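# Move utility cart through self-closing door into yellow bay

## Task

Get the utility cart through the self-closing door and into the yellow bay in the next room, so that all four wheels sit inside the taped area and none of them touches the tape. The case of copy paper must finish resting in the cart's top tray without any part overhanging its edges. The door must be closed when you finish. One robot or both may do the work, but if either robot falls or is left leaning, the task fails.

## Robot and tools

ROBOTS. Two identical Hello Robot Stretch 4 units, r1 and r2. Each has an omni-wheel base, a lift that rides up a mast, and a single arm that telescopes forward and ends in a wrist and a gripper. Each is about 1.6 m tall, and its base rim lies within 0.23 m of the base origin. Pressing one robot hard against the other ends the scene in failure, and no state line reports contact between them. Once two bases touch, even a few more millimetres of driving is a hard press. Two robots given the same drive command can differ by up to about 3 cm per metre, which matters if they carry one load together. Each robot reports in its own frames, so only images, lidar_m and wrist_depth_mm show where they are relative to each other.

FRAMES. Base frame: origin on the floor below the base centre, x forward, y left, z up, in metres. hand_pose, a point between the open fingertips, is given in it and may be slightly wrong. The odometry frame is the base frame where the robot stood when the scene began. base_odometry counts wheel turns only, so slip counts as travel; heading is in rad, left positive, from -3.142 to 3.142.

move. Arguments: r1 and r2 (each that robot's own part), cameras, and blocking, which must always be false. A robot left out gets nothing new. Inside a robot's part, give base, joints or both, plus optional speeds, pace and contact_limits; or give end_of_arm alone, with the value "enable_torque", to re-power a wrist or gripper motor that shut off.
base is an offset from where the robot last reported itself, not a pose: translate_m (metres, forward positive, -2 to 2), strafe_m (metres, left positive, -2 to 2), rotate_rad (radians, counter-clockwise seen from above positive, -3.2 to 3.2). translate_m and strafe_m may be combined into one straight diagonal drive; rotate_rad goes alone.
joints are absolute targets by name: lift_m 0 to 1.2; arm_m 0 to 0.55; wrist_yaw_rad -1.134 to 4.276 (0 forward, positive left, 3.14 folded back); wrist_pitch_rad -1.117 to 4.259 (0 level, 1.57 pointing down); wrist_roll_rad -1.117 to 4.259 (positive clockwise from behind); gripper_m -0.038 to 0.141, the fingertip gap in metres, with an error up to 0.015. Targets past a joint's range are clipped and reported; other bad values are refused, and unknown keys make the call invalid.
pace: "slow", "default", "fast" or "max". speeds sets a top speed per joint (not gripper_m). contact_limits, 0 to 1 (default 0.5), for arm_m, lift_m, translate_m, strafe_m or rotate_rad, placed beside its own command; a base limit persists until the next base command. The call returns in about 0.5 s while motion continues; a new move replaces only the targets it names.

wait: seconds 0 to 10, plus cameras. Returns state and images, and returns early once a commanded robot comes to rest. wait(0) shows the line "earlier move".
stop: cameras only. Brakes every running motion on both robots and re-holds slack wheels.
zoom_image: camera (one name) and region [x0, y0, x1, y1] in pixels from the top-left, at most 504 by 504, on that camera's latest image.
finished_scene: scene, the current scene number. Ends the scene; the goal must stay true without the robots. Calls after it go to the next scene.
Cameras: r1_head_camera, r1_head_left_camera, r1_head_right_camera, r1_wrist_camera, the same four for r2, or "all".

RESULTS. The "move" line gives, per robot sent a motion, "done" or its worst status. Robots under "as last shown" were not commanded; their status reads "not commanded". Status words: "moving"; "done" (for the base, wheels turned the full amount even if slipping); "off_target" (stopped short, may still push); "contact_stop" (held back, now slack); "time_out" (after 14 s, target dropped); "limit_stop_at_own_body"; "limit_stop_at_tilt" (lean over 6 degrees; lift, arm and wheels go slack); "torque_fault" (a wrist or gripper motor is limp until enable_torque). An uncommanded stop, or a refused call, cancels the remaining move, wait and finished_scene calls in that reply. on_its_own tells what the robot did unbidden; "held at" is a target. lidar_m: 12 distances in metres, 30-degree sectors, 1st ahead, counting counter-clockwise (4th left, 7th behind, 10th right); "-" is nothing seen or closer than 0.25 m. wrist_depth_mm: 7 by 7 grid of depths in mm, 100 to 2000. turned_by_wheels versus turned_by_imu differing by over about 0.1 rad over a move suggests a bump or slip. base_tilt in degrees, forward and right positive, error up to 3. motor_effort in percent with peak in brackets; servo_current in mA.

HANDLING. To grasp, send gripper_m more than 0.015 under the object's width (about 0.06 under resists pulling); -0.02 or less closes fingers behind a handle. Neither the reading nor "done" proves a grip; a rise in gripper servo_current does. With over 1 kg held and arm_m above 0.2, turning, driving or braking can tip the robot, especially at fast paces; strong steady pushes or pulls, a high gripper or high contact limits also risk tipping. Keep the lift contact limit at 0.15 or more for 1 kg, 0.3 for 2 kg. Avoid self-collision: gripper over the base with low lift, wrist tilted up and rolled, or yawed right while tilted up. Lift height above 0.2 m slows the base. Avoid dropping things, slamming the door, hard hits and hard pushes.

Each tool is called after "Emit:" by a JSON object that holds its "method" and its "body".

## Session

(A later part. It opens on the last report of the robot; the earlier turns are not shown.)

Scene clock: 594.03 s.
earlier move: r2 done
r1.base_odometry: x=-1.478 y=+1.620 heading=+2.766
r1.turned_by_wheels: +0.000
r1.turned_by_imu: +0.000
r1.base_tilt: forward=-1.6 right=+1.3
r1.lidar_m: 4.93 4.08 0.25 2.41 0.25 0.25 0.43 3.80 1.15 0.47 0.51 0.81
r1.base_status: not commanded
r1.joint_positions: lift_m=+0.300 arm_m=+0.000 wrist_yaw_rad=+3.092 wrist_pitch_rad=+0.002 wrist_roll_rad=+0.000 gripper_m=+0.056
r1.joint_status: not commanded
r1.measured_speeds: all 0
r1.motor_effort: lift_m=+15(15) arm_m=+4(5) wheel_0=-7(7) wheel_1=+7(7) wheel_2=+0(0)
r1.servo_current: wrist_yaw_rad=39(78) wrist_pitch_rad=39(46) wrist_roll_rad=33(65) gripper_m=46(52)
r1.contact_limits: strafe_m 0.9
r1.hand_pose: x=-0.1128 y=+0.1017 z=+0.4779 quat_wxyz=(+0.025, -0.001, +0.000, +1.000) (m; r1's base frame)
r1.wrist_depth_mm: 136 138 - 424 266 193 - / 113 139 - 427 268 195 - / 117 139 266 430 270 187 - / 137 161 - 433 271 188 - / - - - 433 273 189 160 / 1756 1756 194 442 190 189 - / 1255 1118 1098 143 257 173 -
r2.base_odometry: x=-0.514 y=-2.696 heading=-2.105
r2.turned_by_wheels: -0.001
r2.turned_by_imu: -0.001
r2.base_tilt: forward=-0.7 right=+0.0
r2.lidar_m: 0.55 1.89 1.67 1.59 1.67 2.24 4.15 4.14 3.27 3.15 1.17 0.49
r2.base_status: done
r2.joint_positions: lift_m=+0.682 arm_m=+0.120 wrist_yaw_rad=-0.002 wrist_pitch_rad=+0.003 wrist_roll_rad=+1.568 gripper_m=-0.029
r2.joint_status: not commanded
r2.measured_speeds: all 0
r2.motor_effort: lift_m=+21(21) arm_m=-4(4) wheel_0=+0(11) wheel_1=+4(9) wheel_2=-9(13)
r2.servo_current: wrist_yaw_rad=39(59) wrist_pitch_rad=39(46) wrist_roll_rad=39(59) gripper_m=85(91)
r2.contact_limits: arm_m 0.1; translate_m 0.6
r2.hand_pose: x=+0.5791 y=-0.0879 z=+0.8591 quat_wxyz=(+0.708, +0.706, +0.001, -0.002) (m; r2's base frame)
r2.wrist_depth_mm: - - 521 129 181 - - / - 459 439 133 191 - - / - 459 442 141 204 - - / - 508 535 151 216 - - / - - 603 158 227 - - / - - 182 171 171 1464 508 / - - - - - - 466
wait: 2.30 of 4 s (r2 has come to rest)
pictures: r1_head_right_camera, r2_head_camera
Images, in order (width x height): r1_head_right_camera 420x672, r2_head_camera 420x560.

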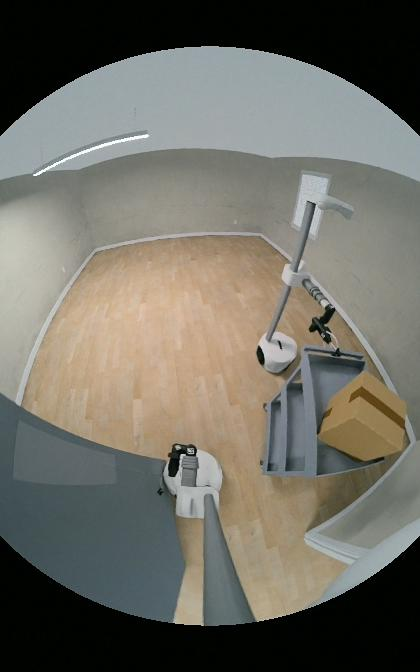

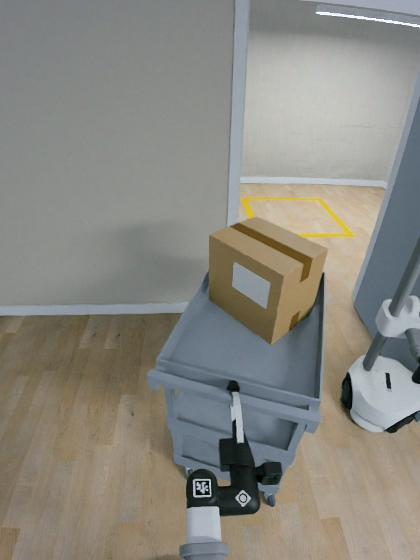

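Emit:
{"method": "move", "body": {"blocking": false, "r2": {"base":{"strafe_m":0.2},"pace":"slow","contact_limits":{"strafe_m":0.6}}, "cameras": []}}

Emit:
{"method": "wait", "body": {"seconds": 5, "cameras": ["r2_head_camera","r1_head_right_camera"]}}

Emit:
{"method": "zoom_image", "body": {"camera": "r1_head_right_camera", "region": [150, 330, 420, 630]}}

Scene clock: 612.10 s.
move: r2 moving
r1: as last shown
r1.lidar_m: 4.93 4.10 0.25 2.40 0.25 0.25 0.46 3.83 1.15 0.46 0.53 0.79
r1.motor_effort: lift_m=+15(15) arm_m=+4(5) wheel_0=-6(7) wheel_1=+7(7) wheel_2=+0(0)
r1.servo_current: wrist_yaw_rad=39(65) wrist_pitch_rad=46(52) wrist_roll_rad=46(65) gripper_m=46(46)
r1.contact_limits: strafe_m 0.9
r1.wrist_depth_mm: 136 138 - 424 267 193 - / 113 139 - 424 268 195 - / 117 139 265 424 270 187 - / 137 161 - 433 271 189 - / - - - 436 272 189 160 / 1808 1756 194 439 191 189 - / 1255 1118 1118 143 259 172 -
r2.base_odometry: x=-0.501 y=-2.703 heading=-2.106
r2.turned_by_wheels: -0.001
r2.turned_by_imu: +0.000
r2.base_tilt: forward=-0.7 right=+0.1
r2.lidar_m: 0.57 1.89 1.66 1.55 1.65 2.27 4.14 4.18 3.28 3.17 1.20 0.49
r2.base_status: strafe_m moving
r2.joint_positions: lift_m=+0.682 arm_m=+0.120 wrist_yaw_rad=-0.003 wrist_pitch_rad=+0.003 wrist_roll_rad=+1.568 gripper_m=-0.029
r2.joint_status: not commanded
r2.measured_speeds: translate_m=+0.000 strafe_m=+0.056 rotate_rad=+0.000 lift_m=+0.000 arm_m=+0.000 wrist_yaw_rad=+0.000 wrist_pitch_rad=+0.000 wrist_roll_rad=+0.000
r2.motor_effort: lift_m=+21(21) arm_m=-3(4) wheel_0=-9(15) wheel_1=+3(7) wheel_2=+0(8)
r2.servo_current: wrist_yaw_rad=59(59) wrist_pitch_rad=39(46) wrist_roll_rad=52(59) gripper_m=91(91)
r2.contact_limits: arm_m 0.1; strafe_m 0.6
r2.hand_pose: x=+0.5790 y=-0.0883 z=+0.8591 quat_wxyz=(+0.708, +0.706, +0.000, -0.002) (m; r2's base frame)
r2.wrist_depth_mm: - - 512 128 180 - - / - 466 436 132 190 - - / - 462 445 141 203 - - / - 512 539 150 216 - - / - - 603 158 226 - - / - - 182 171 171 1464 500 / - - - - - - 462
pictures: none
No camera images: "cameras" was empty.

Scene clock: 614.73 s.
earlier move: r2 done
r1.base_odometry: x=-1.478 y=+1.620 heading=+2.766
r1.turned_by_wheels: +0.000
r1.turned_by_imu: +0.000
r1.base_tilt: forward=-1.6 right=+1.3
r1.lidar_m: 4.95 4.10 0.25 2.38 0.25 0.25 0.49 3.82 1.13 0.57 0.54 1.29
r1.base_status: not commanded
r1.joint_positions: lift_m=+0.300 arm_m=+0.000 wrist_yaw_rad=+3.092 wrist_pitch_rad=+0.002 wrist_roll_rad=+0.000 gripper_m=+0.056
r1.joint_status: not commanded
r1.measured_speeds: all 0
r1.motor_effort: lift_m=+15(15) arm_m=+4(5) wheel_0=-7(7) wheel_1=+7(7) wheel_2=+0(0)
r1.servo_current: wrist_yaw_rad=39(72) wrist_pitch_rad=46(52) wrist_roll_rad=46(65) gripper_m=46(46)
r1.contact_limits: strafe_m 0.9
r1.hand_pose: x=-0.1128 y=+0.1017 z=+0.4779 quat_wxyz=(+0.025, -0.001, +0.000, +1.000) (m; r1's base frame)
r1.wrist_depth_mm: 136 138 - 421 266 193 - / 113 139 - 424 267 195 - / 117 139 264 430 270 187 - / 137 161 - 430 271 188 - / - - - 439 272 189 159 / 1756 1756 194 442 191 189 - / 1255 1118 1118 143 256 173 -
r2.base_odometry: x=-0.342 y=-2.798 heading=-2.106
r2.turned_by_wheels: +0.000
r2.turned_by_imu: +0.000
r2.base_tilt: forward=-0.7 right=+0.0
r2.lidar_m: 0.57 1.87 1.44 1.38 1.41 2.00 4.14 4.11 3.50 3.34 1.31 0.46
r2.base_status: done
r2.joint_positions: lift_m=+0.682 arm_m=+0.120 wrist_yaw_rad=-0.003 wrist_pitch_rad=+0.003 wrist_roll_rad=+1.568 gripper_m=-0.029
r2.joint_status: not commanded
r2.measured_speeds: all 0
r2.motor_effort: lift_m=+21(21) arm_m=-3(4) wheel_0=-7(15) wheel_1=+4(7) wheel_2=+0(8)
r2.servo_current: wrist_yaw_rad=52(59) wrist_pitch_rad=33(46) wrist_roll_rad=52(59) gripper_m=85(91)
r2.contact_limits: arm_m 0.1; strafe_m 0.6
r2.hand_pose: x=+0.5790 y=-0.0883 z=+0.8591 quat_wxyz=(+0.708, +0.706, +0.000, -0.002) (m; r2's base frame)
r2.wrist_depth_mm: - 364 368 - 146 - - / - 407 410 - 160 - - / - 525 521 108 177 - - / - - - 121 197 - - / - - - 137 224 1430 512 / - - 182 157 178 1430 466 / - - - - - - 410
wait: 2.63 of 5 s (r2 has come to rest)
pictures: r1_head_right_camera, r2_head_camera
Images, in order (width x height): r1_head_right_camera 420x672, r2_head_camera 420x560.

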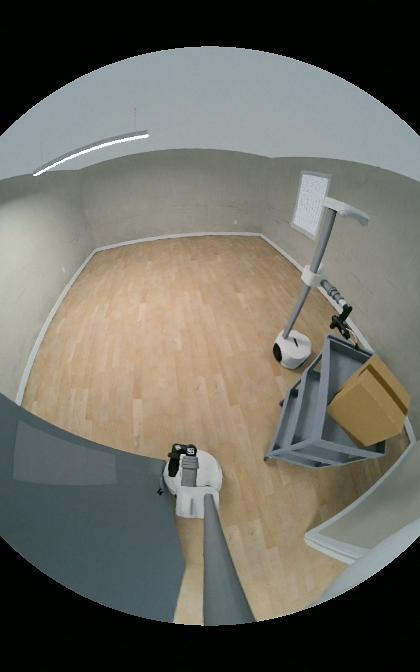

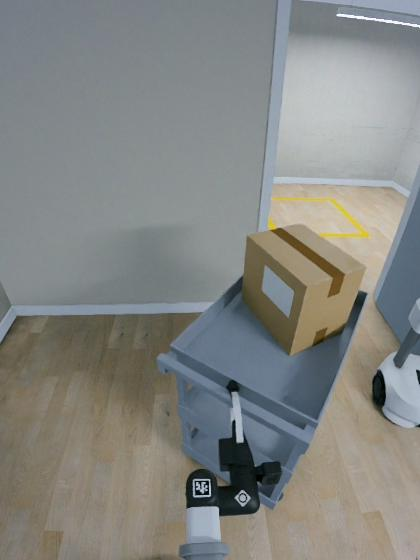

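Scaled by 1.680 from the camera's 420x672 image, which has a finer 600x960 frame.

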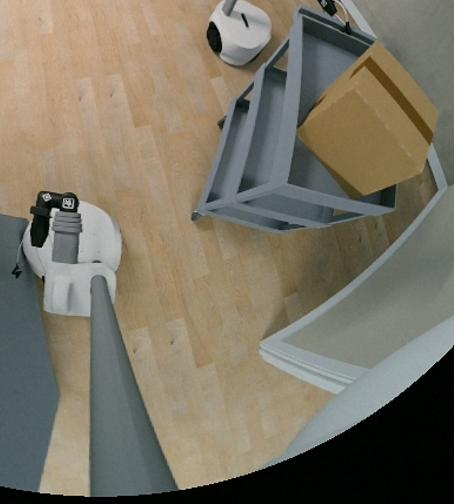

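Emit:
{"method": "move", "body": {"blocking": false, "r2": {"base":{"translate_m":0.22,"strafe_m":-0.07},"pace":"slow","contact_limits":{"translate_m":0.6}}, "cameras": []}}

Emit:
{"method": "wait", "body": {"seconds": 5, "cameras": ["r2_head_camera","r1_head_right_camera"]}}

Emit:
{"method": "zoom_image", "body": {"camera": "r1_head_right_camera", "region": [150, 330, 420, 630]}}

Scene clock: 620.87 s.
move: r2 moving
r1: as last shown
r1.base_tilt: forward=-1.6 right=+1.2
r1.lidar_m: 4.92 4.10 0.25 2.40 0.25 0.25 0.44 3.81 1.14 0.57 0.55 1.29
r1.motor_effort: lift_m=+15(15) arm_m=+4(5) wheel_0=-6(7) wheel_1=+7(7) wheel_2=+0(0)
r1.servo_current: wrist_yaw_rad=46(78) wrist_pitch_rad=39(52) wrist_roll_rad=33(59) gripper_m=46(46)
r1.contact_limits: strafe_m 0.9
r1.wrist_depth_mm: 136 138 - 424 267 194 - / 113 139 - 427 268 195 - / 117 139 265 427 270 187 - / 137 161 - 433 272 189 - / - - - 433 272 189 160 / 1756 1808 194 436 191 189 - / 1281 1118 1118 143 257 173 -
r2.base_odometry: x=-0.351 y=-2.807 heading=-2.105
r2.turned_by_wheels: +0.000
r2.turned_by_imu: +0.001
r2.base_tilt: forward=-0.7 right=+0.0
r2.lidar_m: 0.56 1.88 1.44 1.39 1.47 1.99 4.15 4.17 3.50 3.35 1.31 0.44
r2.base_status: translate_m moving; strafe_m moving
r2.joint_positions: lift_m=+0.682 arm_m=+0.120 wrist_yaw_rad=-0.003 wrist_pitch_rad=+0.003 wrist_roll_rad=+1.568 gripper_m=-0.029
r2.joint_status: not commanded
r2.measured_speeds: translate_m=+0.049 strafe_m=-0.015 rotate_rad=-0.001 lift_m=+0.000 arm_m=+0.000 wrist_yaw_rad=+0.000 wrist_pitch_rad=+0.000 wrist_roll_rad=+0.000
r2.motor_effort: lift_m=+21(21) arm_m=-4(4) wheel_0=+10(12) wheel_1=+7(7) wheel_2=-10(13)
r2.servo_current: wrist_yaw_rad=46(59) wrist_pitch_rad=46(46) wrist_roll_rad=59(65) gripper_m=85(85)
r2.contact_limits: arm_m 0.1; translate_m 0.6
r2.hand_pose: x=+0.5790 y=-0.0883 z=+0.8591 quat_wxyz=(+0.708, +0.706, +0.000, -0.002) (m; r2's base frame)
r2.wrist_depth_mm: 1537 362 362 - 143 - - / - 410 410 - 158 - - / - 521 525 103 175 - - / - - 640 115 195 - - / - - - 134 220 1430 512 / - - 183 155 179 1464 469 / - - - - - - 410
pictures: none
No camera images: "cameras" was empty.

Scene clock: 623.90 s.
earlier move: r2 done
r1.base_odometry: x=-1.478 y=+1.620 heading=+2.766
r1.turned_by_wheels: +0.000
r1.turned_by_imu: +0.000
r1.base_tilt: forward=-1.6 right=+1.3
r1.lidar_m: 4.93 4.11 0.25 2.41 0.25 0.25 0.44 3.82 0.97 0.50 0.62 1.14
r1.base_status: not commanded
r1.joint_positions: lift_m=+0.300 arm_m=+0.000 wrist_yaw_rad=+3.092 wrist_pitch_rad=+0.002 wrist_roll_rad=+0.000 gripper_m=+0.056
r1.joint_status: not commanded
r1.measured_speeds: all 0
r1.motor_effort: lift_m=+15(15) arm_m=+4(5) wheel_0=-6(7) wheel_1=+7(7) wheel_2=+0(0)
r1.servo_current: wrist_yaw_rad=52(78) wrist_pitch_rad=46(52) wrist_roll_rad=39(59) gripper_m=39(46)
r1.contact_limits: strafe_m 0.9
r1.hand_pose: x=-0.1128 y=+0.1017 z=+0.4779 quat_wxyz=(+0.025, -0.001, +0.000, +1.000) (m; r1's base frame)
r1.wrist_depth_mm: 136 138 - 421 267 193 - / 113 139 - 427 268 195 - / 117 139 264 427 270 187 - / 137 162 - 433 271 189 - / - - - 433 272 188 160 / 1708 1756 193 436 191 189 - / 1229 1118 1098 143 258 173 -
r2.base_odometry: x=-0.514 y=-2.951 heading=-2.105
r2.turned_by_wheels: +0.000
r2.turned_by_imu: +0.002
r2.base_tilt: forward=-0.7 right=+0.1
r2.lidar_m: 0.53 1.68 1.53 1.46 1.55 2.08 - 4.36 3.39 3.26 1.15 0.43
r2.base_status: done
r2.joint_positions: lift_m=+0.682 arm_m=+0.120 wrist_yaw_rad=+0.002 wrist_pitch_rad=+0.003 wrist_roll_rad=+1.568 gripper_m=-0.029
r2.joint_status: not commanded
r2.measured_speeds: all 0
r2.motor_effort: lift_m=+20(21) arm_m=-4(4) wheel_0=+6(14) wheel_1=+5(8) wheel_2=-4(13)
r2.servo_current: wrist_yaw_rad=39(59) wrist_pitch_rad=39(52) wrist_roll_rad=59(65) gripper_m=85(91)
r2.contact_limits: arm_m 0.1; translate_m 0.6
r2.hand_pose: x=+0.5794 y=-0.0870 z=+0.8591 quat_wxyz=(+0.708, +0.706, +0.002, -0.001) (m; r2's base frame)
r2.wrist_depth_mm: - 351 351 - 138 - - / - 415 421 - 151 - - / - - 554 - 168 - - / - - - 107 190 - - / - - - 126 213 - 517 / - - 183 149 180 - 473 / - - - - 364 - 375
wait: 3.03 of 5 s (r2 has come to rest)
pictures: r1_head_right_camera, r2_head_camera
Images, in order (width x height): r1_head_right_camera 420x672, r2_head_camera 420x560.

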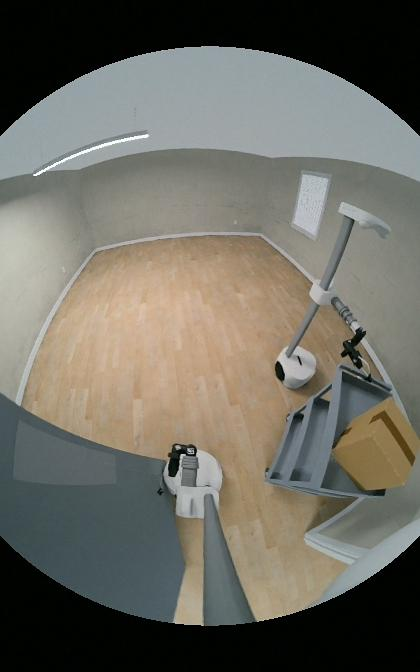

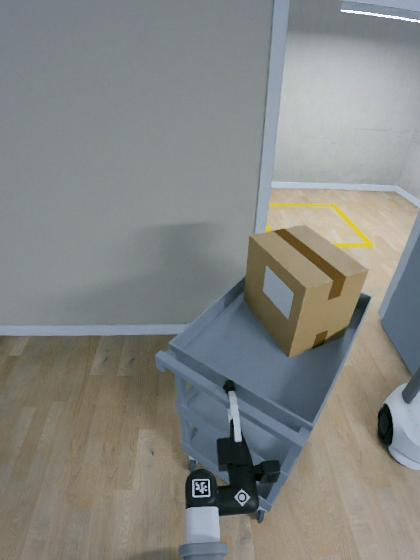

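Scaled by 1.680 from the camera's 420x672 image, which has a finer 600x960 frame.

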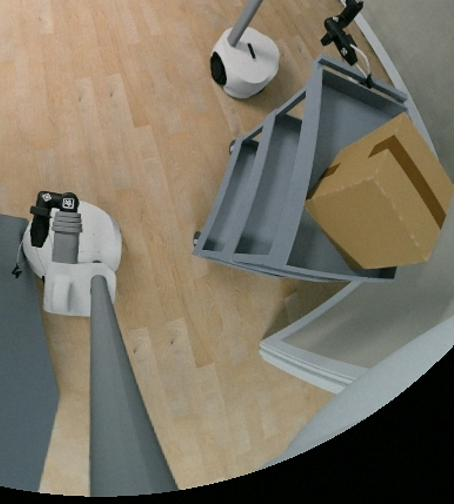

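Emit:
{"method": "zoom_image", "body": {"camera": "r2_head_camera", "region": [150, 180, 420, 520]}}

Emit:
{"method": "move", "body": {"blocking": false, "cameras": ["r2_head_left_camera","r2_head_right_camera","r1_head_camera"]}}

Scaled by 1.482 from the camera's 420x560 image, which has a finer 1200x1600 frame.

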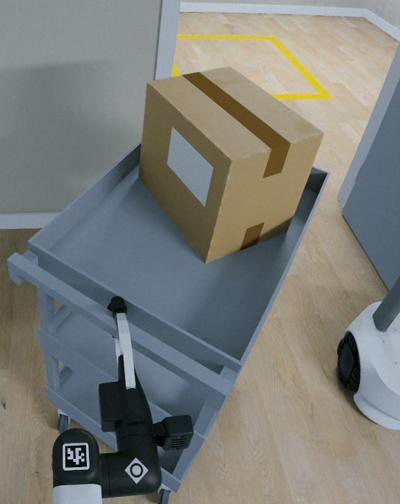

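Scene clock: 635.10 s.
r1.base_odometry: x=-1.478 y=+1.620 heading=+2.766
r1.turned_by_wheels: +0.000
r1.turned_by_imu: +0.000
r1.base_tilt: forward=-1.6 right=+1.3
r1.lidar_m: 4.91 4.12 0.25 2.42 0.25 0.25 0.45 3.81 0.96 0.48 0.61 1.12
r1.base_status: not commanded
r1.joint_positions: lift_m=+0.300 arm_m=+0.000 wrist_yaw_rad=+3.092 wrist_pitch_rad=+0.002 wrist_roll_rad=+0.000 gripper_m=+0.056
r1.joint_status: not commanded
r1.measured_speeds: all 0
r1.motor_effort: lift_m=+15(15) arm_m=+4(5) wheel_0=-6(7) wheel_1=+7(7) wheel_2=+0(0)
r1.servo_current: wrist_yaw_rad=33(78) wrist_pitch_rad=39(52) wrist_roll_rad=46(59) gripper_m=39(46)
r1.contact_limits: strafe_m 0.9
r1.hand_pose: x=-0.1128 y=+0.1017 z=+0.4779 quat_wxyz=(+0.025, -0.001, +0.000, +1.000) (m; r1's base frame)
r1.wrist_depth_mm: 136 138 - 424 267 193 - / 113 139 - 427 270 195 - / 117 139 265 430 271 187 - / 137 162 - 433 270 189 - / - - - 430 274 189 160 / 1756 1756 193 439 191 189 - / 1255 1118 1118 143 257 173 -
r2.base_odometry: x=-0.514 y=-2.951 heading=-2.105
r2.turned_by_wheels: +0.000
r2.turned_by_imu: +0.000
r2.base_tilt: forward=-0.7 right=+0.1
r2.lidar_m: 0.55 1.66 1.54 1.46 1.54 2.09 - 4.36 3.42 3.28 1.15 0.42
r2.base_status: done
r2.joint_positions: lift_m=+0.682 arm_m=+0.120 wrist_yaw_rad=+0.002 wrist_pitch_rad=+0.003 wrist_roll_rad=+1.568 gripper_m=-0.029
r2.joint_status: not commanded
r2.measured_speeds: all 0
r2.motor_effort: lift_m=+21(21) arm_m=-3(4) wheel_0=+5(14) wheel_1=+5(8) wheel_2=-4(13)
r2.servo_current: wrist_yaw_rad=46(59) wrist_pitch_rad=39(52) wrist_roll_rad=46(65) gripper_m=85(91)
r2.contact_limits: arm_m 0.1; translate_m 0.6
r2.hand_pose: x=+0.5794 y=-0.0870 z=+0.8591 quat_wxyz=(+0.708, +0.706, +0.002, -0.001) (m; r2's base frame)
r2.wrist_depth_mm: - 349 353 - 139 - - / - 415 418 - 151 - - / - - 549 - 169 - - / - - - 107 190 - - / - - - 127 213 - 517 / - - 183 149 180 - 469 / - - - - 368 - 370
pictures: r1_head_camera, r2_head_left_camera, r2_head_right_camera
Images, in order (width x height): r1_head_camera 420x560, r2_head_left_camera 420x672, r2_head_right_camera 420x672.

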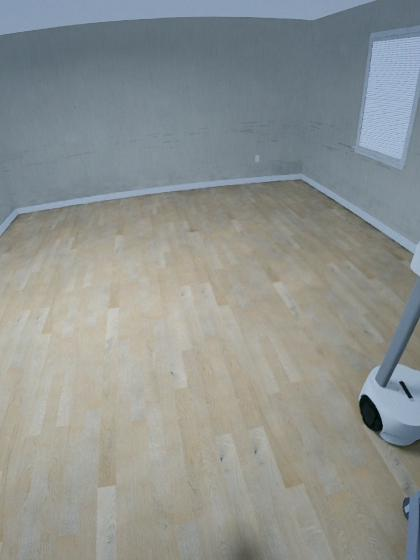

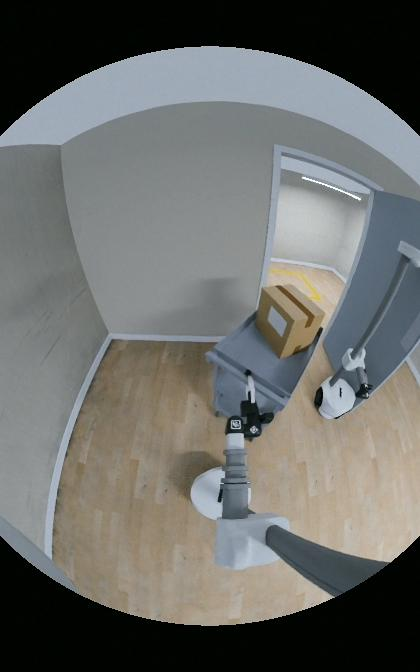

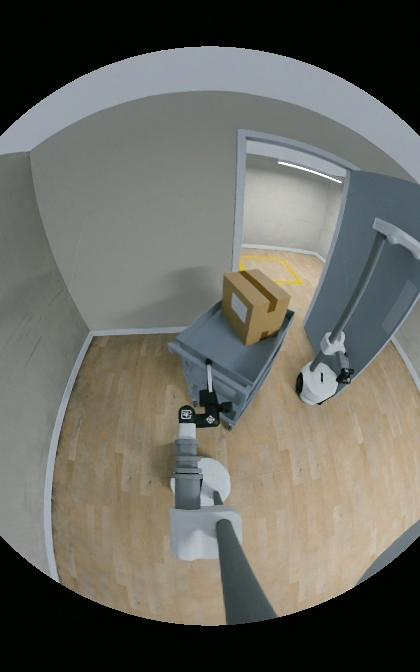

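Emit:
{"method": "move", "body": {"blocking": false, "r2": {"base":{"strafe_m":0.18},"pace":"slow","contact_limits":{"strafe_m":0.6}}, "cameras": []}}

Emit:
{"method": "wait", "body": {"seconds": 5, "cameras": []}}

Emit:
{"method": "move", "body": {"blocking": false, "r2": {"base":{"translate_m":0.2,"strafe_m":-0.11},"pace":"slow","contact_limits":{"translate_m":0.5}}, "cameras": []}}

Emit:
{"method": "wait", "body": {"seconds": 5, "cameras": ["r2_head_left_camera","r2_head_camera","r1_head_right_camera"]}}

Emit:
{"method": "zoom_image", "body": {"camera": "r1_head_right_camera", "region": [150, 330, 420, 630]}}

Emit:
{"method": "zoom_image", "body": {"camera": "r2_head_left_camera", "region": [180, 200, 400, 440]}}

Scene clock: 647.57 s.
move: r2 moving
r1: as last shown
r1.base_tilt: forward=-1.6 right=+1.2
r1.lidar_m: 4.93 4.08 0.25 2.40 0.25 0.25 0.46 3.82 1.15 0.49 0.63 1.14
r1.servo_current: wrist_yaw_rad=33(59) wrist_pitch_rad=46(46) wrist_roll_rad=52(65) gripper_m=39(46)
r1.contact_limits: strafe_m 0.9
r1.wrist_depth_mm: 136 138 - 421 267 193 - / 113 139 - 421 267 195 - / 117 139 264 430 270 187 - / 137 162 - 433 272 189 - / - - - 436 272 189 160 / 1756 1808 194 439 191 189 - / 1255 1098 1118 143 257 173 -
r2.base_odometry: x=-0.502 y=-2.959 heading=-2.106
r2.turned_by_wheels: +0.000
r2.turned_by_imu: +0.000
r2.base_tilt: forward=-0.6 right=+0.1
r2.lidar_m: 0.57 1.64 1.53 1.44 1.51 2.09 - 4.38 3.42 3.28 1.14 0.45
r2.base_status: strafe_m moving
r2.joint_positions: lift_m=+0.682 arm_m=+0.120 wrist_yaw_rad=+0.000 wrist_pitch_rad=+0.003 wrist_roll_rad=+1.568 gripper_m=-0.029
r2.joint_status: not commanded
r2.measured_speeds: translate_m=+0.000 strafe_m=+0.054 rotate_rad=-0.002 lift_m=+0.000 arm_m=+0.000 wrist_yaw_rad=-0.028 wrist_pitch_rad=+0.000 wrist_roll_rad=+0.000
r2.motor_effort: lift_m=+21(21) arm_m=-3(4) wheel_0=-7(7) wheel_1=+6(8) wheel_2=+0(4)
r2.servo_current: wrist_yaw_rad=46(59) wrist_pitch_rad=46(46) wrist_roll_rad=46(59) gripper_m=85(85)
r2.contact_limits: arm_m 0.1; strafe_m 0.6
r2.hand_pose: x=+0.5793 y=-0.0874 z=+0.8591 quat_wxyz=(+0.708, +0.706, +0.001, -0.001) (m; r2's base frame)
r2.wrist_depth_mm: - 359 362 - 140 - - / - 415 418 - 158 - - / - 539 539 - 171 - - / - - - 114 194 - - / - - - 131 222 - 508 / - - 183 153 180 - 462 / - - - - 359 - 368
pictures: none
No camera images: "cameras" was empty.

Scene clock: 650.00 s.
earlier move: r2 done
r1.base_odometry: x=-1.478 y=+1.620 heading=+2.766
r1.turned_by_wheels: +0.000
r1.turned_by_imu: +0.000
r1.base_tilt: forward=-1.6 right=+1.3
r1.lidar_m: 4.92 4.12 0.25 2.41 0.25 0.25 0.47 3.82 1.15 0.58 0.64 1.30
r1.base_status: not commanded
r1.joint_positions: lift_m=+0.300 arm_m=+0.000 wrist_yaw_rad=+3.092 wrist_pitch_rad=+0.002 wrist_roll_rad=+0.000 gripper_m=+0.056
r1.joint_status: not commanded
r1.measured_speeds: all 0
r1.motor_effort: lift_m=+15(15) arm_m=+4(5) wheel_0=-6(7) wheel_1=+7(7) wheel_2=+0(0)
r1.servo_current: wrist_yaw_rad=46(72) wrist_pitch_rad=46(52) wrist_roll_rad=46(65) gripper_m=33(46)
r1.contact_limits: strafe_m 0.9
r1.hand_pose: x=-0.1128 y=+0.1017 z=+0.4779 quat_wxyz=(+0.025, -0.001, +0.000, +1.000) (m; r1's base frame)
r1.wrist_depth_mm: 136 138 - 421 268 193 - / 113 139 - 424 270 195 - / 117 139 265 430 270 187 - / 137 162 - 430 272 188 - / - - - 433 272 189 160 / 1756 1756 193 439 191 189 - / 1255 1098 1118 143 258 174 -
r2.base_odometry: x=-0.359 y=-3.043 heading=-2.106
r2.turned_by_wheels: +0.000
r2.turned_by_imu: -0.001
r2.base_tilt: forward=-0.7 right=+0.1
r2.lidar_m: 0.55 1.65 1.36 1.26 1.35 1.87 - 4.37 3.61 3.45 1.29 0.44
r2.base_status: done
r2.joint_positions: lift_m=+0.682 arm_m=+0.120 wrist_yaw_rad=-0.005 wrist_pitch_rad=+0.003 wrist_roll_rad=+1.568 gripper_m=-0.029
r2.joint_status: not commanded
r2.measured_speeds: all 0
r2.motor_effort: lift_m=+20(21) arm_m=-3(4) wheel_0=-7(17) wheel_1=+2(8) wheel_2=+0(4)
r2.servo_current: wrist_yaw_rad=46(65) wrist_pitch_rad=46(46) wrist_roll_rad=46(59) gripper_m=85(91)
r2.contact_limits: arm_m 0.1; strafe_m 0.6
r2.hand_pose: x=+0.5788 y=-0.0889 z=+0.8591 quat_wxyz=(+0.708, +0.706, -0.001, -0.003) (m; r2's base frame)
r2.wrist_depth_mm: - 377 - - - 113 - / - 488 492 - - - - / - - - - 151 - - / - - - - 180 517 535 / - - - - 220 - 473 / - - 182 132 179 394 433 / - - - - - - 1138
wait: 2.43 of 5 s (r2 has come to rest)
pictures: none
No camera images: "cameras" was empty.

Scene clock: 650.50 s.
move: r2 moving
r1: as last shown
r1.lidar_m: 4.95 4.10 0.25 2.40 0.25 0.25 0.48 3.80 1.15 0.58 0.67 1.28
r1.servo_current: wrist_yaw_rad=33(59) wrist_pitch_rad=46(52) wrist_roll_rad=33(59) gripper_m=39(46)
r1.contact_limits: strafe_m 0.9
r1.wrist_depth_mm: 136 138 - 421 267 193 - / 113 138 - 424 270 195 - / 117 139 265 430 268 187 - / 137 162 - 433 272 188 - / - - - 433 273 189 160 / 1808 1756 195 436 191 189 - / 1255 1078 1118 143 257 173 -
r2.base_odometry: x=-0.371 y=-3.050 heading=-2.105
r2.turned_by_wheels: +0.001
r2.turned_by_imu: +0.001
r2.base_tilt: forward=-0.7 right=+0.1
r2.lidar_m: 0.55 1.65 1.35 1.29 1.37 1.86 - 4.37 3.60 3.43 1.28 0.42
r2.base_status: translate_m moving; strafe_m moving
r2.joint_positions: lift_m=+0.682 arm_m=+0.120 wrist_yaw_rad=-0.004 wrist_pitch_rad=+0.003 wrist_roll_rad=+1.568 gripper_m=-0.029
r2.joint_status: not commanded
r2.measured_speeds: translate_m=+0.048 strafe_m=-0.027 rotate_rad=-0.001 lift_m=+0.000 arm_m=+0.000 wrist_yaw_rad=+0.015 wrist_pitch_rad=+0.000 wrist_roll_rad=+0.000
r2.motor_effort: lift_m=+20(21) arm_m=-3(4) wheel_0=+5(11) wheel_1=+6(7) wheel_2=-11(13)
r2.servo_current: wrist_yaw_rad=52(65) wrist_pitch_rad=46(46) wrist_roll_rad=46(59) gripper_m=85(91)
r2.contact_limits: arm_m 0.1; translate_m 0.5
r2.hand_pose: x=+0.5789 y=-0.0887 z=+0.8591 quat_wxyz=(+0.708, +0.706, +0.000, -0.003) (m; r2's base frame)
r2.wrist_depth_mm: - 379 - - - 111 - / - 500 - - - - - / - - - - 145 - - / - - - - 181 512 525 / - - - - 216 - 480 / - - 182 131 174 394 430 / - - - - - - 1138
pictures: none
No camera images: "cameras" was empty.

Scene clock: 653.43 s.
earlier move: r2 done
r1.base_odometry: x=-1.478 y=+1.620 heading=+2.766
r1.turned_by_wheels: +0.000
r1.turned_by_imu: +0.000
r1.base_tilt: forward=-1.6 right=+1.3
r1.lidar_m: 4.90 4.09 0.26 2.41 0.25 0.25 0.47 3.78 0.59 0.54 0.81 1.22
r1.base_status: not commanded
r1.joint_positions: lift_m=+0.300 arm_m=+0.000 wrist_yaw_rad=+3.092 wrist_pitch_rad=+0.002 wrist_roll_rad=+0.000 gripper_m=+0.056
r1.joint_status: not commanded
r1.measured_speeds: all 0
r1.motor_effort: lift_m=+15(15) arm_m=+4(5) wheel_0=-7(7) wheel_1=+7(7) wheel_2=+0(0)
r1.servo_current: wrist_yaw_rad=52(78) wrist_pitch_rad=46(52) wrist_roll_rad=33(65) gripper_m=33(46)
r1.contact_limits: strafe_m 0.9
r1.hand_pose: x=-0.1128 y=+0.1017 z=+0.4779 quat_wxyz=(+0.025, -0.001, +0.000, +1.000) (m; r1's base frame)
r1.wrist_depth_mm: 136 138 - 424 266 193 - / 113 139 - 421 267 195 - / 117 139 266 427 272 187 - / 137 162 - 433 271 188 - / - - - 430 273 189 160 / 1808 1708 194 439 191 189 - / 1281 1098 1098 143 256 173 -
r2.base_odometry: x=-0.556 y=-3.159 heading=-2.105
r2.turned_by_wheels: +0.000
r2.turned_by_imu: +0.002
r2.base_tilt: forward=-0.6 right=+0.1
r2.lidar_m: 0.55 1.45 1.45 1.38 1.46 2.02 - 4.62 3.46 3.36 1.11 0.44
r2.base_status: done
r2.joint_positions: lift_m=+0.682 arm_m=+0.120 wrist_yaw_rad=+0.003 wrist_pitch_rad=+0.003 wrist_roll_rad=+1.568 gripper_m=-0.029
r2.joint_status: not commanded
r2.measured_speeds: all 0
r2.motor_effort: lift_m=+20(21) arm_m=-4(4) wheel_0=+6(15) wheel_1=+7(9) wheel_2=-3(13)
r2.servo_current: wrist_yaw_rad=46(65) wrist_pitch_rad=33(46) wrist_roll_rad=46(59) gripper_m=85(98)
r2.contact_limits: arm_m 0.1; translate_m 0.5
r2.hand_pose: x=+0.5795 y=-0.0866 z=+0.8591 quat_wxyz=(+0.708, +0.706, +0.002, +0.000) (m; r2's base frame)
r2.wrist_depth_mm: - 355 - - - 113 - / - 480 - - - - - / - - - - 151 - - / - - - - 174 521 517 / - - - - 213 - 477 / - - 183 132 178 - 424 / - - - - - - 1060
wait: 2.93 of 5 s (r2 has come to rest)
pictures: r1_head_right_camera, r2_head_camera, r2_head_left_camera
Images, in order (width x height): r1_head_right_camera 420x672, r2_head_camera 420x560, r2_head_left_camera 420x672.

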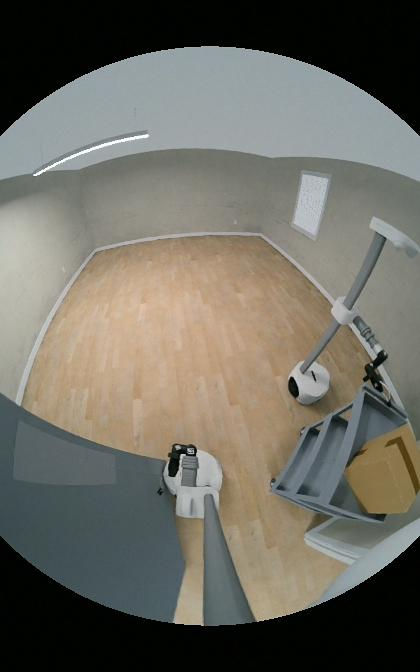

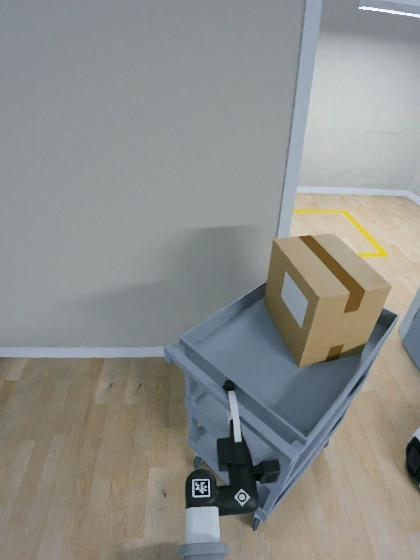

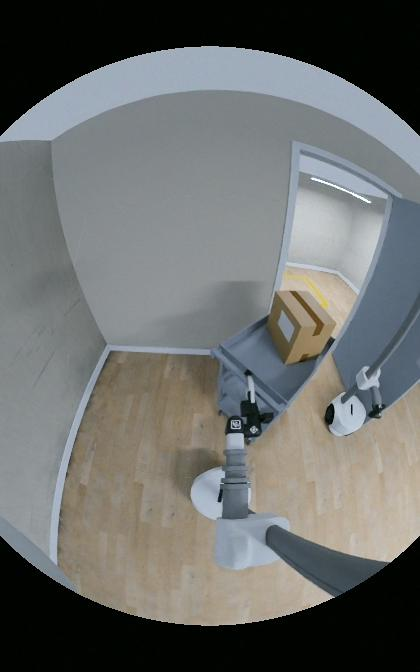

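Scaled by 1.680 from the camera's 420x672 image, which has a finer 600x960 frame.

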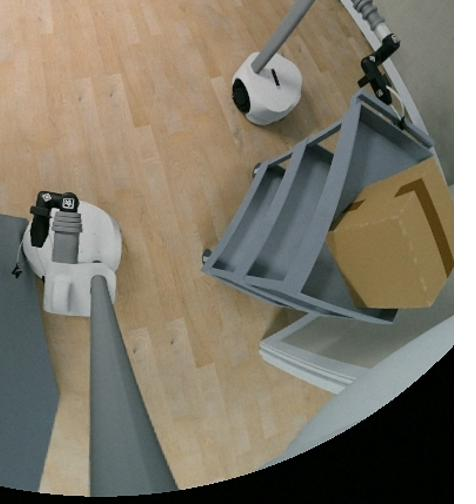

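Scaled by 2.100 from the camera's 420x672 image, which has a finer 600x960 frame.

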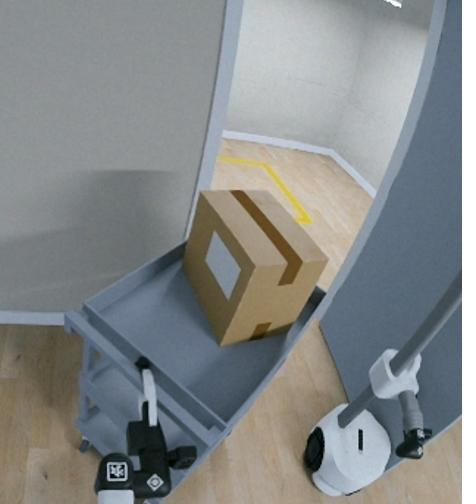

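Emit:
{"method": "move", "body": {"blocking": false, "r2": {"base":{"translate_m":0.13,"strafe_m":-0.08},"pace":"slow","contact_limits":{"translate_m":0.4}}, "cameras": []}}

Emit:
{"method": "wait", "body": {"seconds": 5, "cameras": ["r2_head_left_camera","r1_head_right_camera"]}}

Emit:
{"method": "zoom_image", "body": {"camera": "r1_head_right_camera", "region": [150, 330, 420, 630]}}

Emit:
{"method": "zoom_image", "body": {"camera": "r2_head_left_camera", "region": [180, 200, 400, 440]}}

Scene clock: 674.10 s.
move: r2 moving
r1: as last shown
r1.lidar_m: 4.92 4.13 0.25 2.40 0.25 0.25 0.46 3.79 0.56 0.56 0.81 1.19
r1.servo_current: wrist_yaw_rad=52(65) wrist_pitch_rad=39(46) wrist_roll_rad=46(59) gripper_m=46(46)
r1.contact_limits: strafe_m 0.9
r1.wrist_depth_mm: 137 138 - 424 267 194 - / 113 139 - 424 268 194 - / 117 140 265 433 270 187 - / 137 162 - 433 272 188 - / - - - 436 271 188 160 / 1708 1708 194 439 191 189 - / 1229 1118 1118 143 258 172 -
r2.base_odometry: x=-0.568 y=-3.166 heading=-2.105
r2.turned_by_wheels: +0.000
r2.turned_by_imu: +0.001
r2.base_tilt: forward=-0.7 right=+0.0
r2.lidar_m: 0.54 1.42 1.46 1.40 1.46 2.01 - 4.63 3.46 1.32 1.09 0.43
r2.base_status: translate_m moving; strafe_m moving
r2.joint_positions: lift_m=+0.682 arm_m=+0.120 wrist_yaw_rad=+0.003 wrist_pitch_rad=+0.003 wrist_roll_rad=+1.568 gripper_m=-0.029
r2.joint_status: not commanded
r2.measured_speeds: translate_m=+0.046 strafe_m=-0.030 rotate_rad=-0.001 lift_m=+0.000 arm_m=+0.000 wrist_yaw_rad=+0.000 wrist_pitch_rad=+0.000 wrist_roll_rad=+0.000
r2.motor_effort: lift_m=+21(21) arm_m=-4(4) wheel_0=+10(17) wheel_1=-3(7) wheel_2=-7(8)
r2.servo_current: wrist_yaw_rad=46(59) wrist_pitch_rad=39(46) wrist_roll_rad=52(52) gripper_m=85(91)
r2.contact_limits: arm_m 0.1; translate_m 0.4
r2.hand_pose: x=+0.5795 y=-0.0866 z=+0.8591 quat_wxyz=(+0.708, +0.706, +0.002, +0.000) (m; r2's base frame)
r2.wrist_depth_mm: - 357 - - - 113 - / - 477 - - - - - / - - - - 151 - - / - - - - 173 521 517 / - - - - 214 - 473 / - - 182 132 178 - 427 / - - - - - - 1042
pictures: none
No camera images: "cameras" was empty.

Scene clock: 676.30 s.
earlier move: r2 done
r1.base_odometry: x=-1.478 y=+1.620 heading=+2.766
r1.turned_by_wheels: +0.000
r1.turned_by_imu: +0.000
r1.base_tilt: forward=-1.6 right=+1.3
r1.lidar_m: 4.94 4.11 0.25 2.40 0.25 0.26 0.46 3.81 0.61 0.62 0.89 3.06
r1.base_status: not commanded
r1.joint_positions: lift_m=+0.300 arm_m=+0.000 wrist_yaw_rad=+3.092 wrist_pitch_rad=+0.002 wrist_roll_rad=+0.000 gripper_m=+0.056
r1.joint_status: not commanded
r1.measured_speeds: all 0
r1.motor_effort: lift_m=+15(15) arm_m=+4(5) wheel_0=-7(7) wheel_1=+7(7) wheel_2=+0(0)
r1.servo_current: wrist_yaw_rad=39(65) wrist_pitch_rad=46(52) wrist_roll_rad=59(65) gripper_m=46(46)
r1.contact_limits: strafe_m 0.9
r1.hand_pose: x=-0.1128 y=+0.1017 z=+0.4779 quat_wxyz=(+0.025, -0.001, +0.000, +1.000) (m; r1's base frame)
r1.wrist_depth_mm: 136 138 - 421 267 193 - / 113 139 - 427 267 195 - / 117 140 264 430 270 187 - / 137 161 - 433 272 189 - / - - - 436 272 189 160 / 1808 1756 194 442 191 189 - / 1255 1098 1118 143 257 173 -
r2.base_odometry: x=-0.690 y=-3.230 heading=-2.105
r2.turned_by_wheels: +0.000
r2.turned_by_imu: +0.001
r2.base_tilt: forward=-0.7 right=+0.0
r2.lidar_m: 0.56 1.32 1.55 1.47 1.52 2.11 - 4.65 3.38 1.02 0.99 0.43
r2.base_status: done
r2.joint_positions: lift_m=+0.682 arm_m=+0.120 wrist_yaw_rad=+0.003 wrist_pitch_rad=+0.003 wrist_roll_rad=+1.568 gripper_m=-0.029
r2.joint_status: not commanded
r2.measured_speeds: all 0
r2.motor_effort: lift_m=+20(21) arm_m=-4(4) wheel_0=+7(17) wheel_1=-4(7) wheel_2=-4(8)
r2.servo_current: wrist_yaw_rad=46(65) wrist_pitch_rad=39(52) wrist_roll_rad=46(65) gripper_m=91(91)
r2.contact_limits: arm_m 0.1; translate_m 0.4
r2.hand_pose: x=+0.5796 y=-0.0865 z=+0.8591 quat_wxyz=(+0.708, +0.706, +0.002, +0.000) (m; r2's base frame)
r2.wrist_depth_mm: - 355 345 - 122 - - / - 445 445 - 138 - - / - - - - 160 - - / - - - - 182 535 - / - - - 116 216 - 492 / - - 183 138 178 - 442 / - - - - 375 - 382
wait: 2.20 of 5 s (r2 has come to rest)
pictures: r1_head_right_camera, r2_head_left_camera
Images, in order (width x height): r1_head_right_camera 420x672, r2_head_left_camera 420x672.

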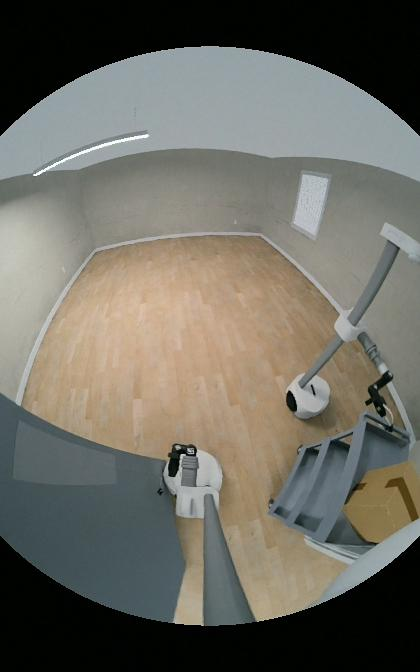

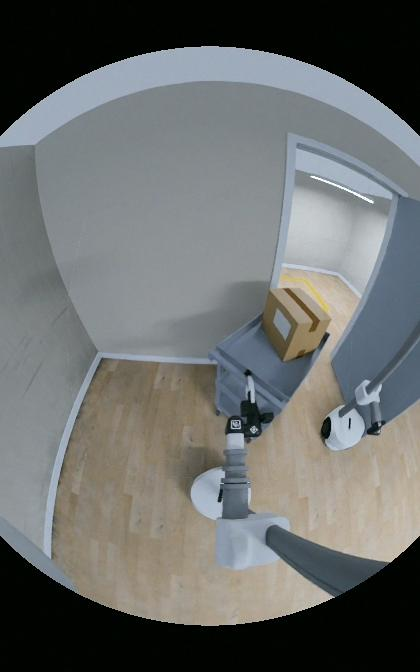

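Scaled by 1.680 from the camera's 420x672 image, which has a finer 600x960 frame.

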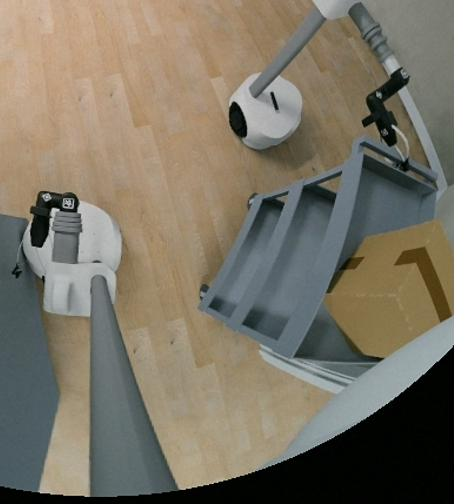

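Scaled by 2.100 from the camera's 420x672 image, which has a finer 600x960 frame.

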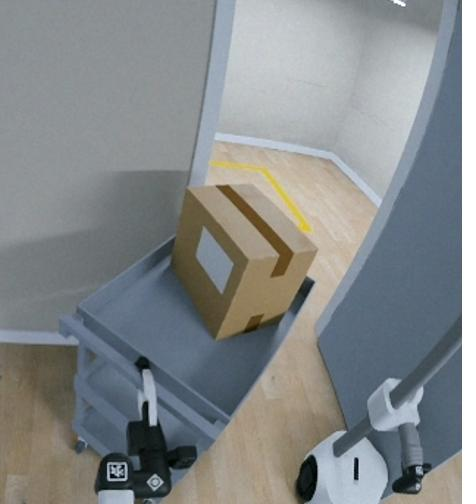

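Emit:
{"method": "move", "body": {"blocking": false, "r2": {"base":{"translate_m":0.13,"strafe_m":-0.09},"pace":"slow","contact_limits":{"translate_m":0.35}}, "cameras": []}}

Emit:
{"method": "wait", "body": {"seconds": 5, "cameras": ["r2_head_left_camera","r1_head_right_camera"]}}

Emit:
{"method": "zoom_image", "body": {"camera": "r1_head_right_camera", "region": [150, 330, 420, 630]}}

Emit:
{"method": "zoom_image", "body": {"camera": "r2_head_left_camera", "region": [180, 200, 400, 440]}}

Scene clock: 687.13 s.
move: r2 moving
r1: as last shown
r1.lidar_m: 4.92 4.09 0.25 2.41 0.25 0.25 0.43 3.80 0.59 0.65 0.92 3.05
r1.motor_effort: lift_m=+15(15) arm_m=+4(5) wheel_0=-6(7) wheel_1=+7(7) wheel_2=+0(0)
r1.servo_current: wrist_yaw_rad=46(72) wrist_pitch_rad=46(52) wrist_roll_rad=52(65) gripper_m=39(46)
r1.contact_limits: strafe_m 0.9
r1.wrist_depth_mm: 136 138 - 424 267 193 - / 113 139 - 424 267 195 - / 117 140 264 427 271 187 - / 137 161 - 433 272 189 - / - - - 430 272 188 160 / 1756 1808 194 439 191 189 - / 1255 1098 1118 143 257 173 -
r2.base_odometry: x=-0.703 y=-3.236 heading=-2.105
r2.turned_by_wheels: +0.000
r2.turned_by_imu: +0.001
r2.base_tilt: forward=-0.7 right=+0.0
r2.lidar_m: 0.55 1.30 1.52 1.47 1.54 2.10 - 4.65 3.39 1.01 0.96 0.43
r2.base_status: translate_m moving; strafe_m moving
r2.joint_positions: lift_m=+0.682 arm_m=+0.120 wrist_yaw_rad=+0.003 wrist_pitch_rad=+0.003 wrist_roll_rad=+1.568 gripper_m=-0.029
r2.joint_status: not commanded
r2.measured_speeds: translate_m=+0.045 strafe_m=-0.030 rotate_rad=-0.001 lift_m=+0.000 arm_m=+0.000 wrist_yaw_rad=+0.000 wrist_pitch_rad=+0.000 wrist_roll_rad=+0.000
r2.motor_effort: lift_m=+20(21) arm_m=-4(4) wheel_0=+13(14) wheel_1=-4(5) wheel_2=-6(8)
r2.servo_current: wrist_yaw_rad=39(52) wrist_pitch_rad=46(52) wrist_roll_rad=46(65) gripper_m=91(91)
r2.contact_limits: arm_m 0.1; translate_m 0.35
r2.hand_pose: x=+0.5796 y=-0.0865 z=+0.8591 quat_wxyz=(+0.708, +0.706, +0.002, +0.000) (m; r2's base frame)
r2.wrist_depth_mm: - 343 343 - 122 - - / - 442 442 - 138 - - / - - 574 - 160 - - / - - - - 182 - - / - - - 116 215 - 492 / - - 182 138 179 - 445 / - - - - 370 - 382
pictures: none
No camera images: "cameras" was empty.

Scene clock: 689.40 s.
earlier move: r2 done
r1.base_odometry: x=-1.478 y=+1.620 heading=+2.766
r1.turned_by_wheels: +0.000
r1.turned_by_imu: +0.000
r1.base_tilt: forward=-1.6 right=+1.3
r1.lidar_m: 4.92 4.10 0.25 2.39 0.25 0.25 0.45 3.81 0.64 0.65 0.88 3.07
r1.base_status: not commanded
r1.joint_positions: lift_m=+0.300 arm_m=+0.000 wrist_yaw_rad=+3.092 wrist_pitch_rad=+0.002 wrist_roll_rad=+0.000 gripper_m=+0.056
r1.joint_status: not commanded
r1.measured_speeds: all 0
r1.motor_effort: lift_m=+15(15) arm_m=+4(5) wheel_0=-6(7) wheel_1=+7(7) wheel_2=+0(0)
r1.servo_current: wrist_yaw_rad=59(72) wrist_pitch_rad=46(52) wrist_roll_rad=52(65) gripper_m=39(52)
r1.contact_limits: strafe_m 0.9
r1.hand_pose: x=-0.1128 y=+0.1017 z=+0.4779 quat_wxyz=(+0.025, -0.001, +0.000, +1.000) (m; r1's base frame)
r1.wrist_depth_mm: 136 138 - 421 267 194 - / 113 139 - 424 268 194 - / 117 140 264 424 268 187 - / 137 161 - 433 271 189 - / - - - 436 272 189 160 / 1708 1756 193 439 191 189 - / 1255 1118 1118 143 256 173 -
r2.base_odometry: x=-0.833 y=-3.296 heading=-2.104
r2.turned_by_wheels: +0.000
r2.turned_by_imu: +0.078
r2.base_tilt: forward=-0.7 right=+0.1
r2.lidar_m: 0.56 1.25 1.57 1.53 1.65 2.42 - 4.29 3.27 0.89 0.93 0.41
r2.base_status: done
r2.joint_positions: lift_m=+0.682 arm_m=+0.120 wrist_yaw_rad=+0.003 wrist_pitch_rad=+0.003 wrist_roll_rad=+1.568 gripper_m=-0.029
r2.joint_status: not commanded
r2.measured_speeds: all 0
r2.motor_effort: lift_m=+20(21) arm_m=+5(5) wheel_0=+17(21) wheel_1=+1(6) wheel_2=-12(15)
r2.servo_current: wrist_yaw_rad=52(65) wrist_pitch_rad=46(52) wrist_roll_rad=46(65) gripper_m=65(91)
r2.contact_limits: arm_m 0.1; translate_m 0.35
r2.hand_pose: x=+0.5795 y=-0.0865 z=+0.8591 quat_wxyz=(+0.708, +0.706, +0.002, +0.000) (m; r2's base frame)
r2.wrist_depth_mm: - 397 - - - 115 - / - 477 - - 128 - - / - - - - 146 - - / - - - - 171 - 480 / - - - - 206 - 433 / - - 181 128 179 - - / - - - - - - -
wait: 2.27 of 5 s (r2 has come to rest)
pictures: r1_head_right_camera, r2_head_left_camera
Images, in order (width x height): r1_head_right_camera 420x672, r2_head_left_camera 420x672.

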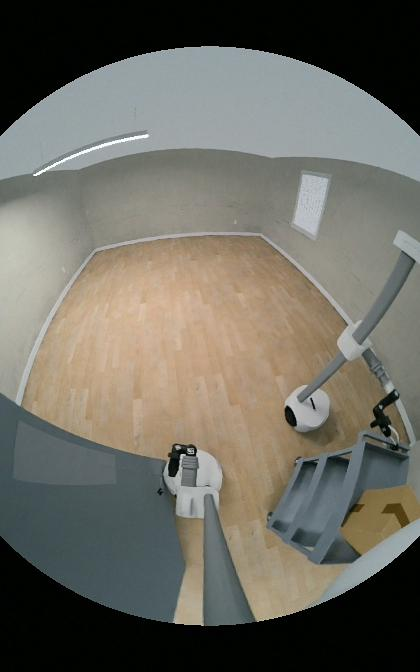

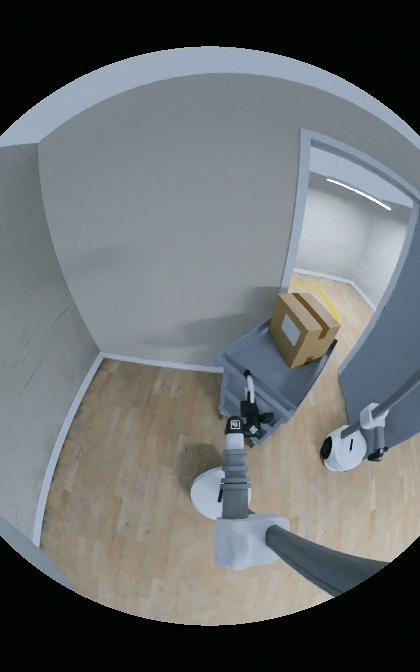

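Scaled by 1.680 from the camera's 420x672 image, which has a finer 600x960 frame.

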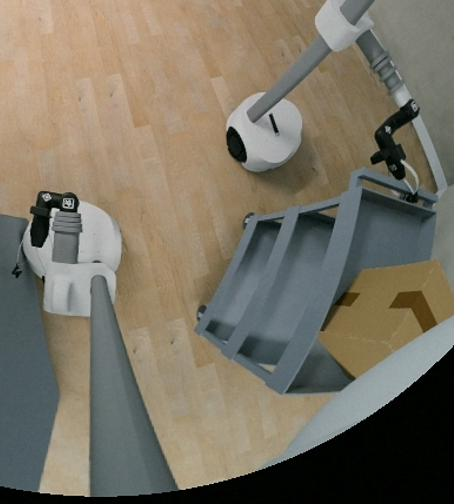

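Scaled by 2.100 from the camera's 420x672 image, which has a finer 600x960 frame.

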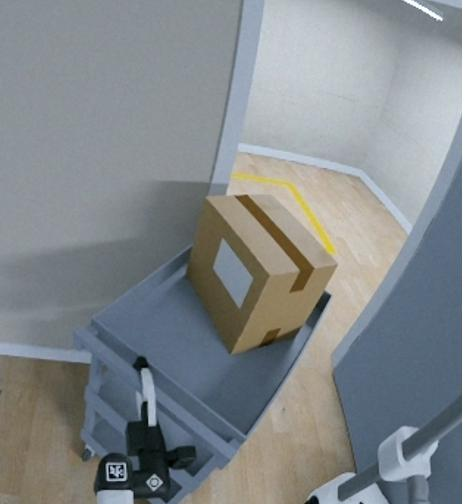

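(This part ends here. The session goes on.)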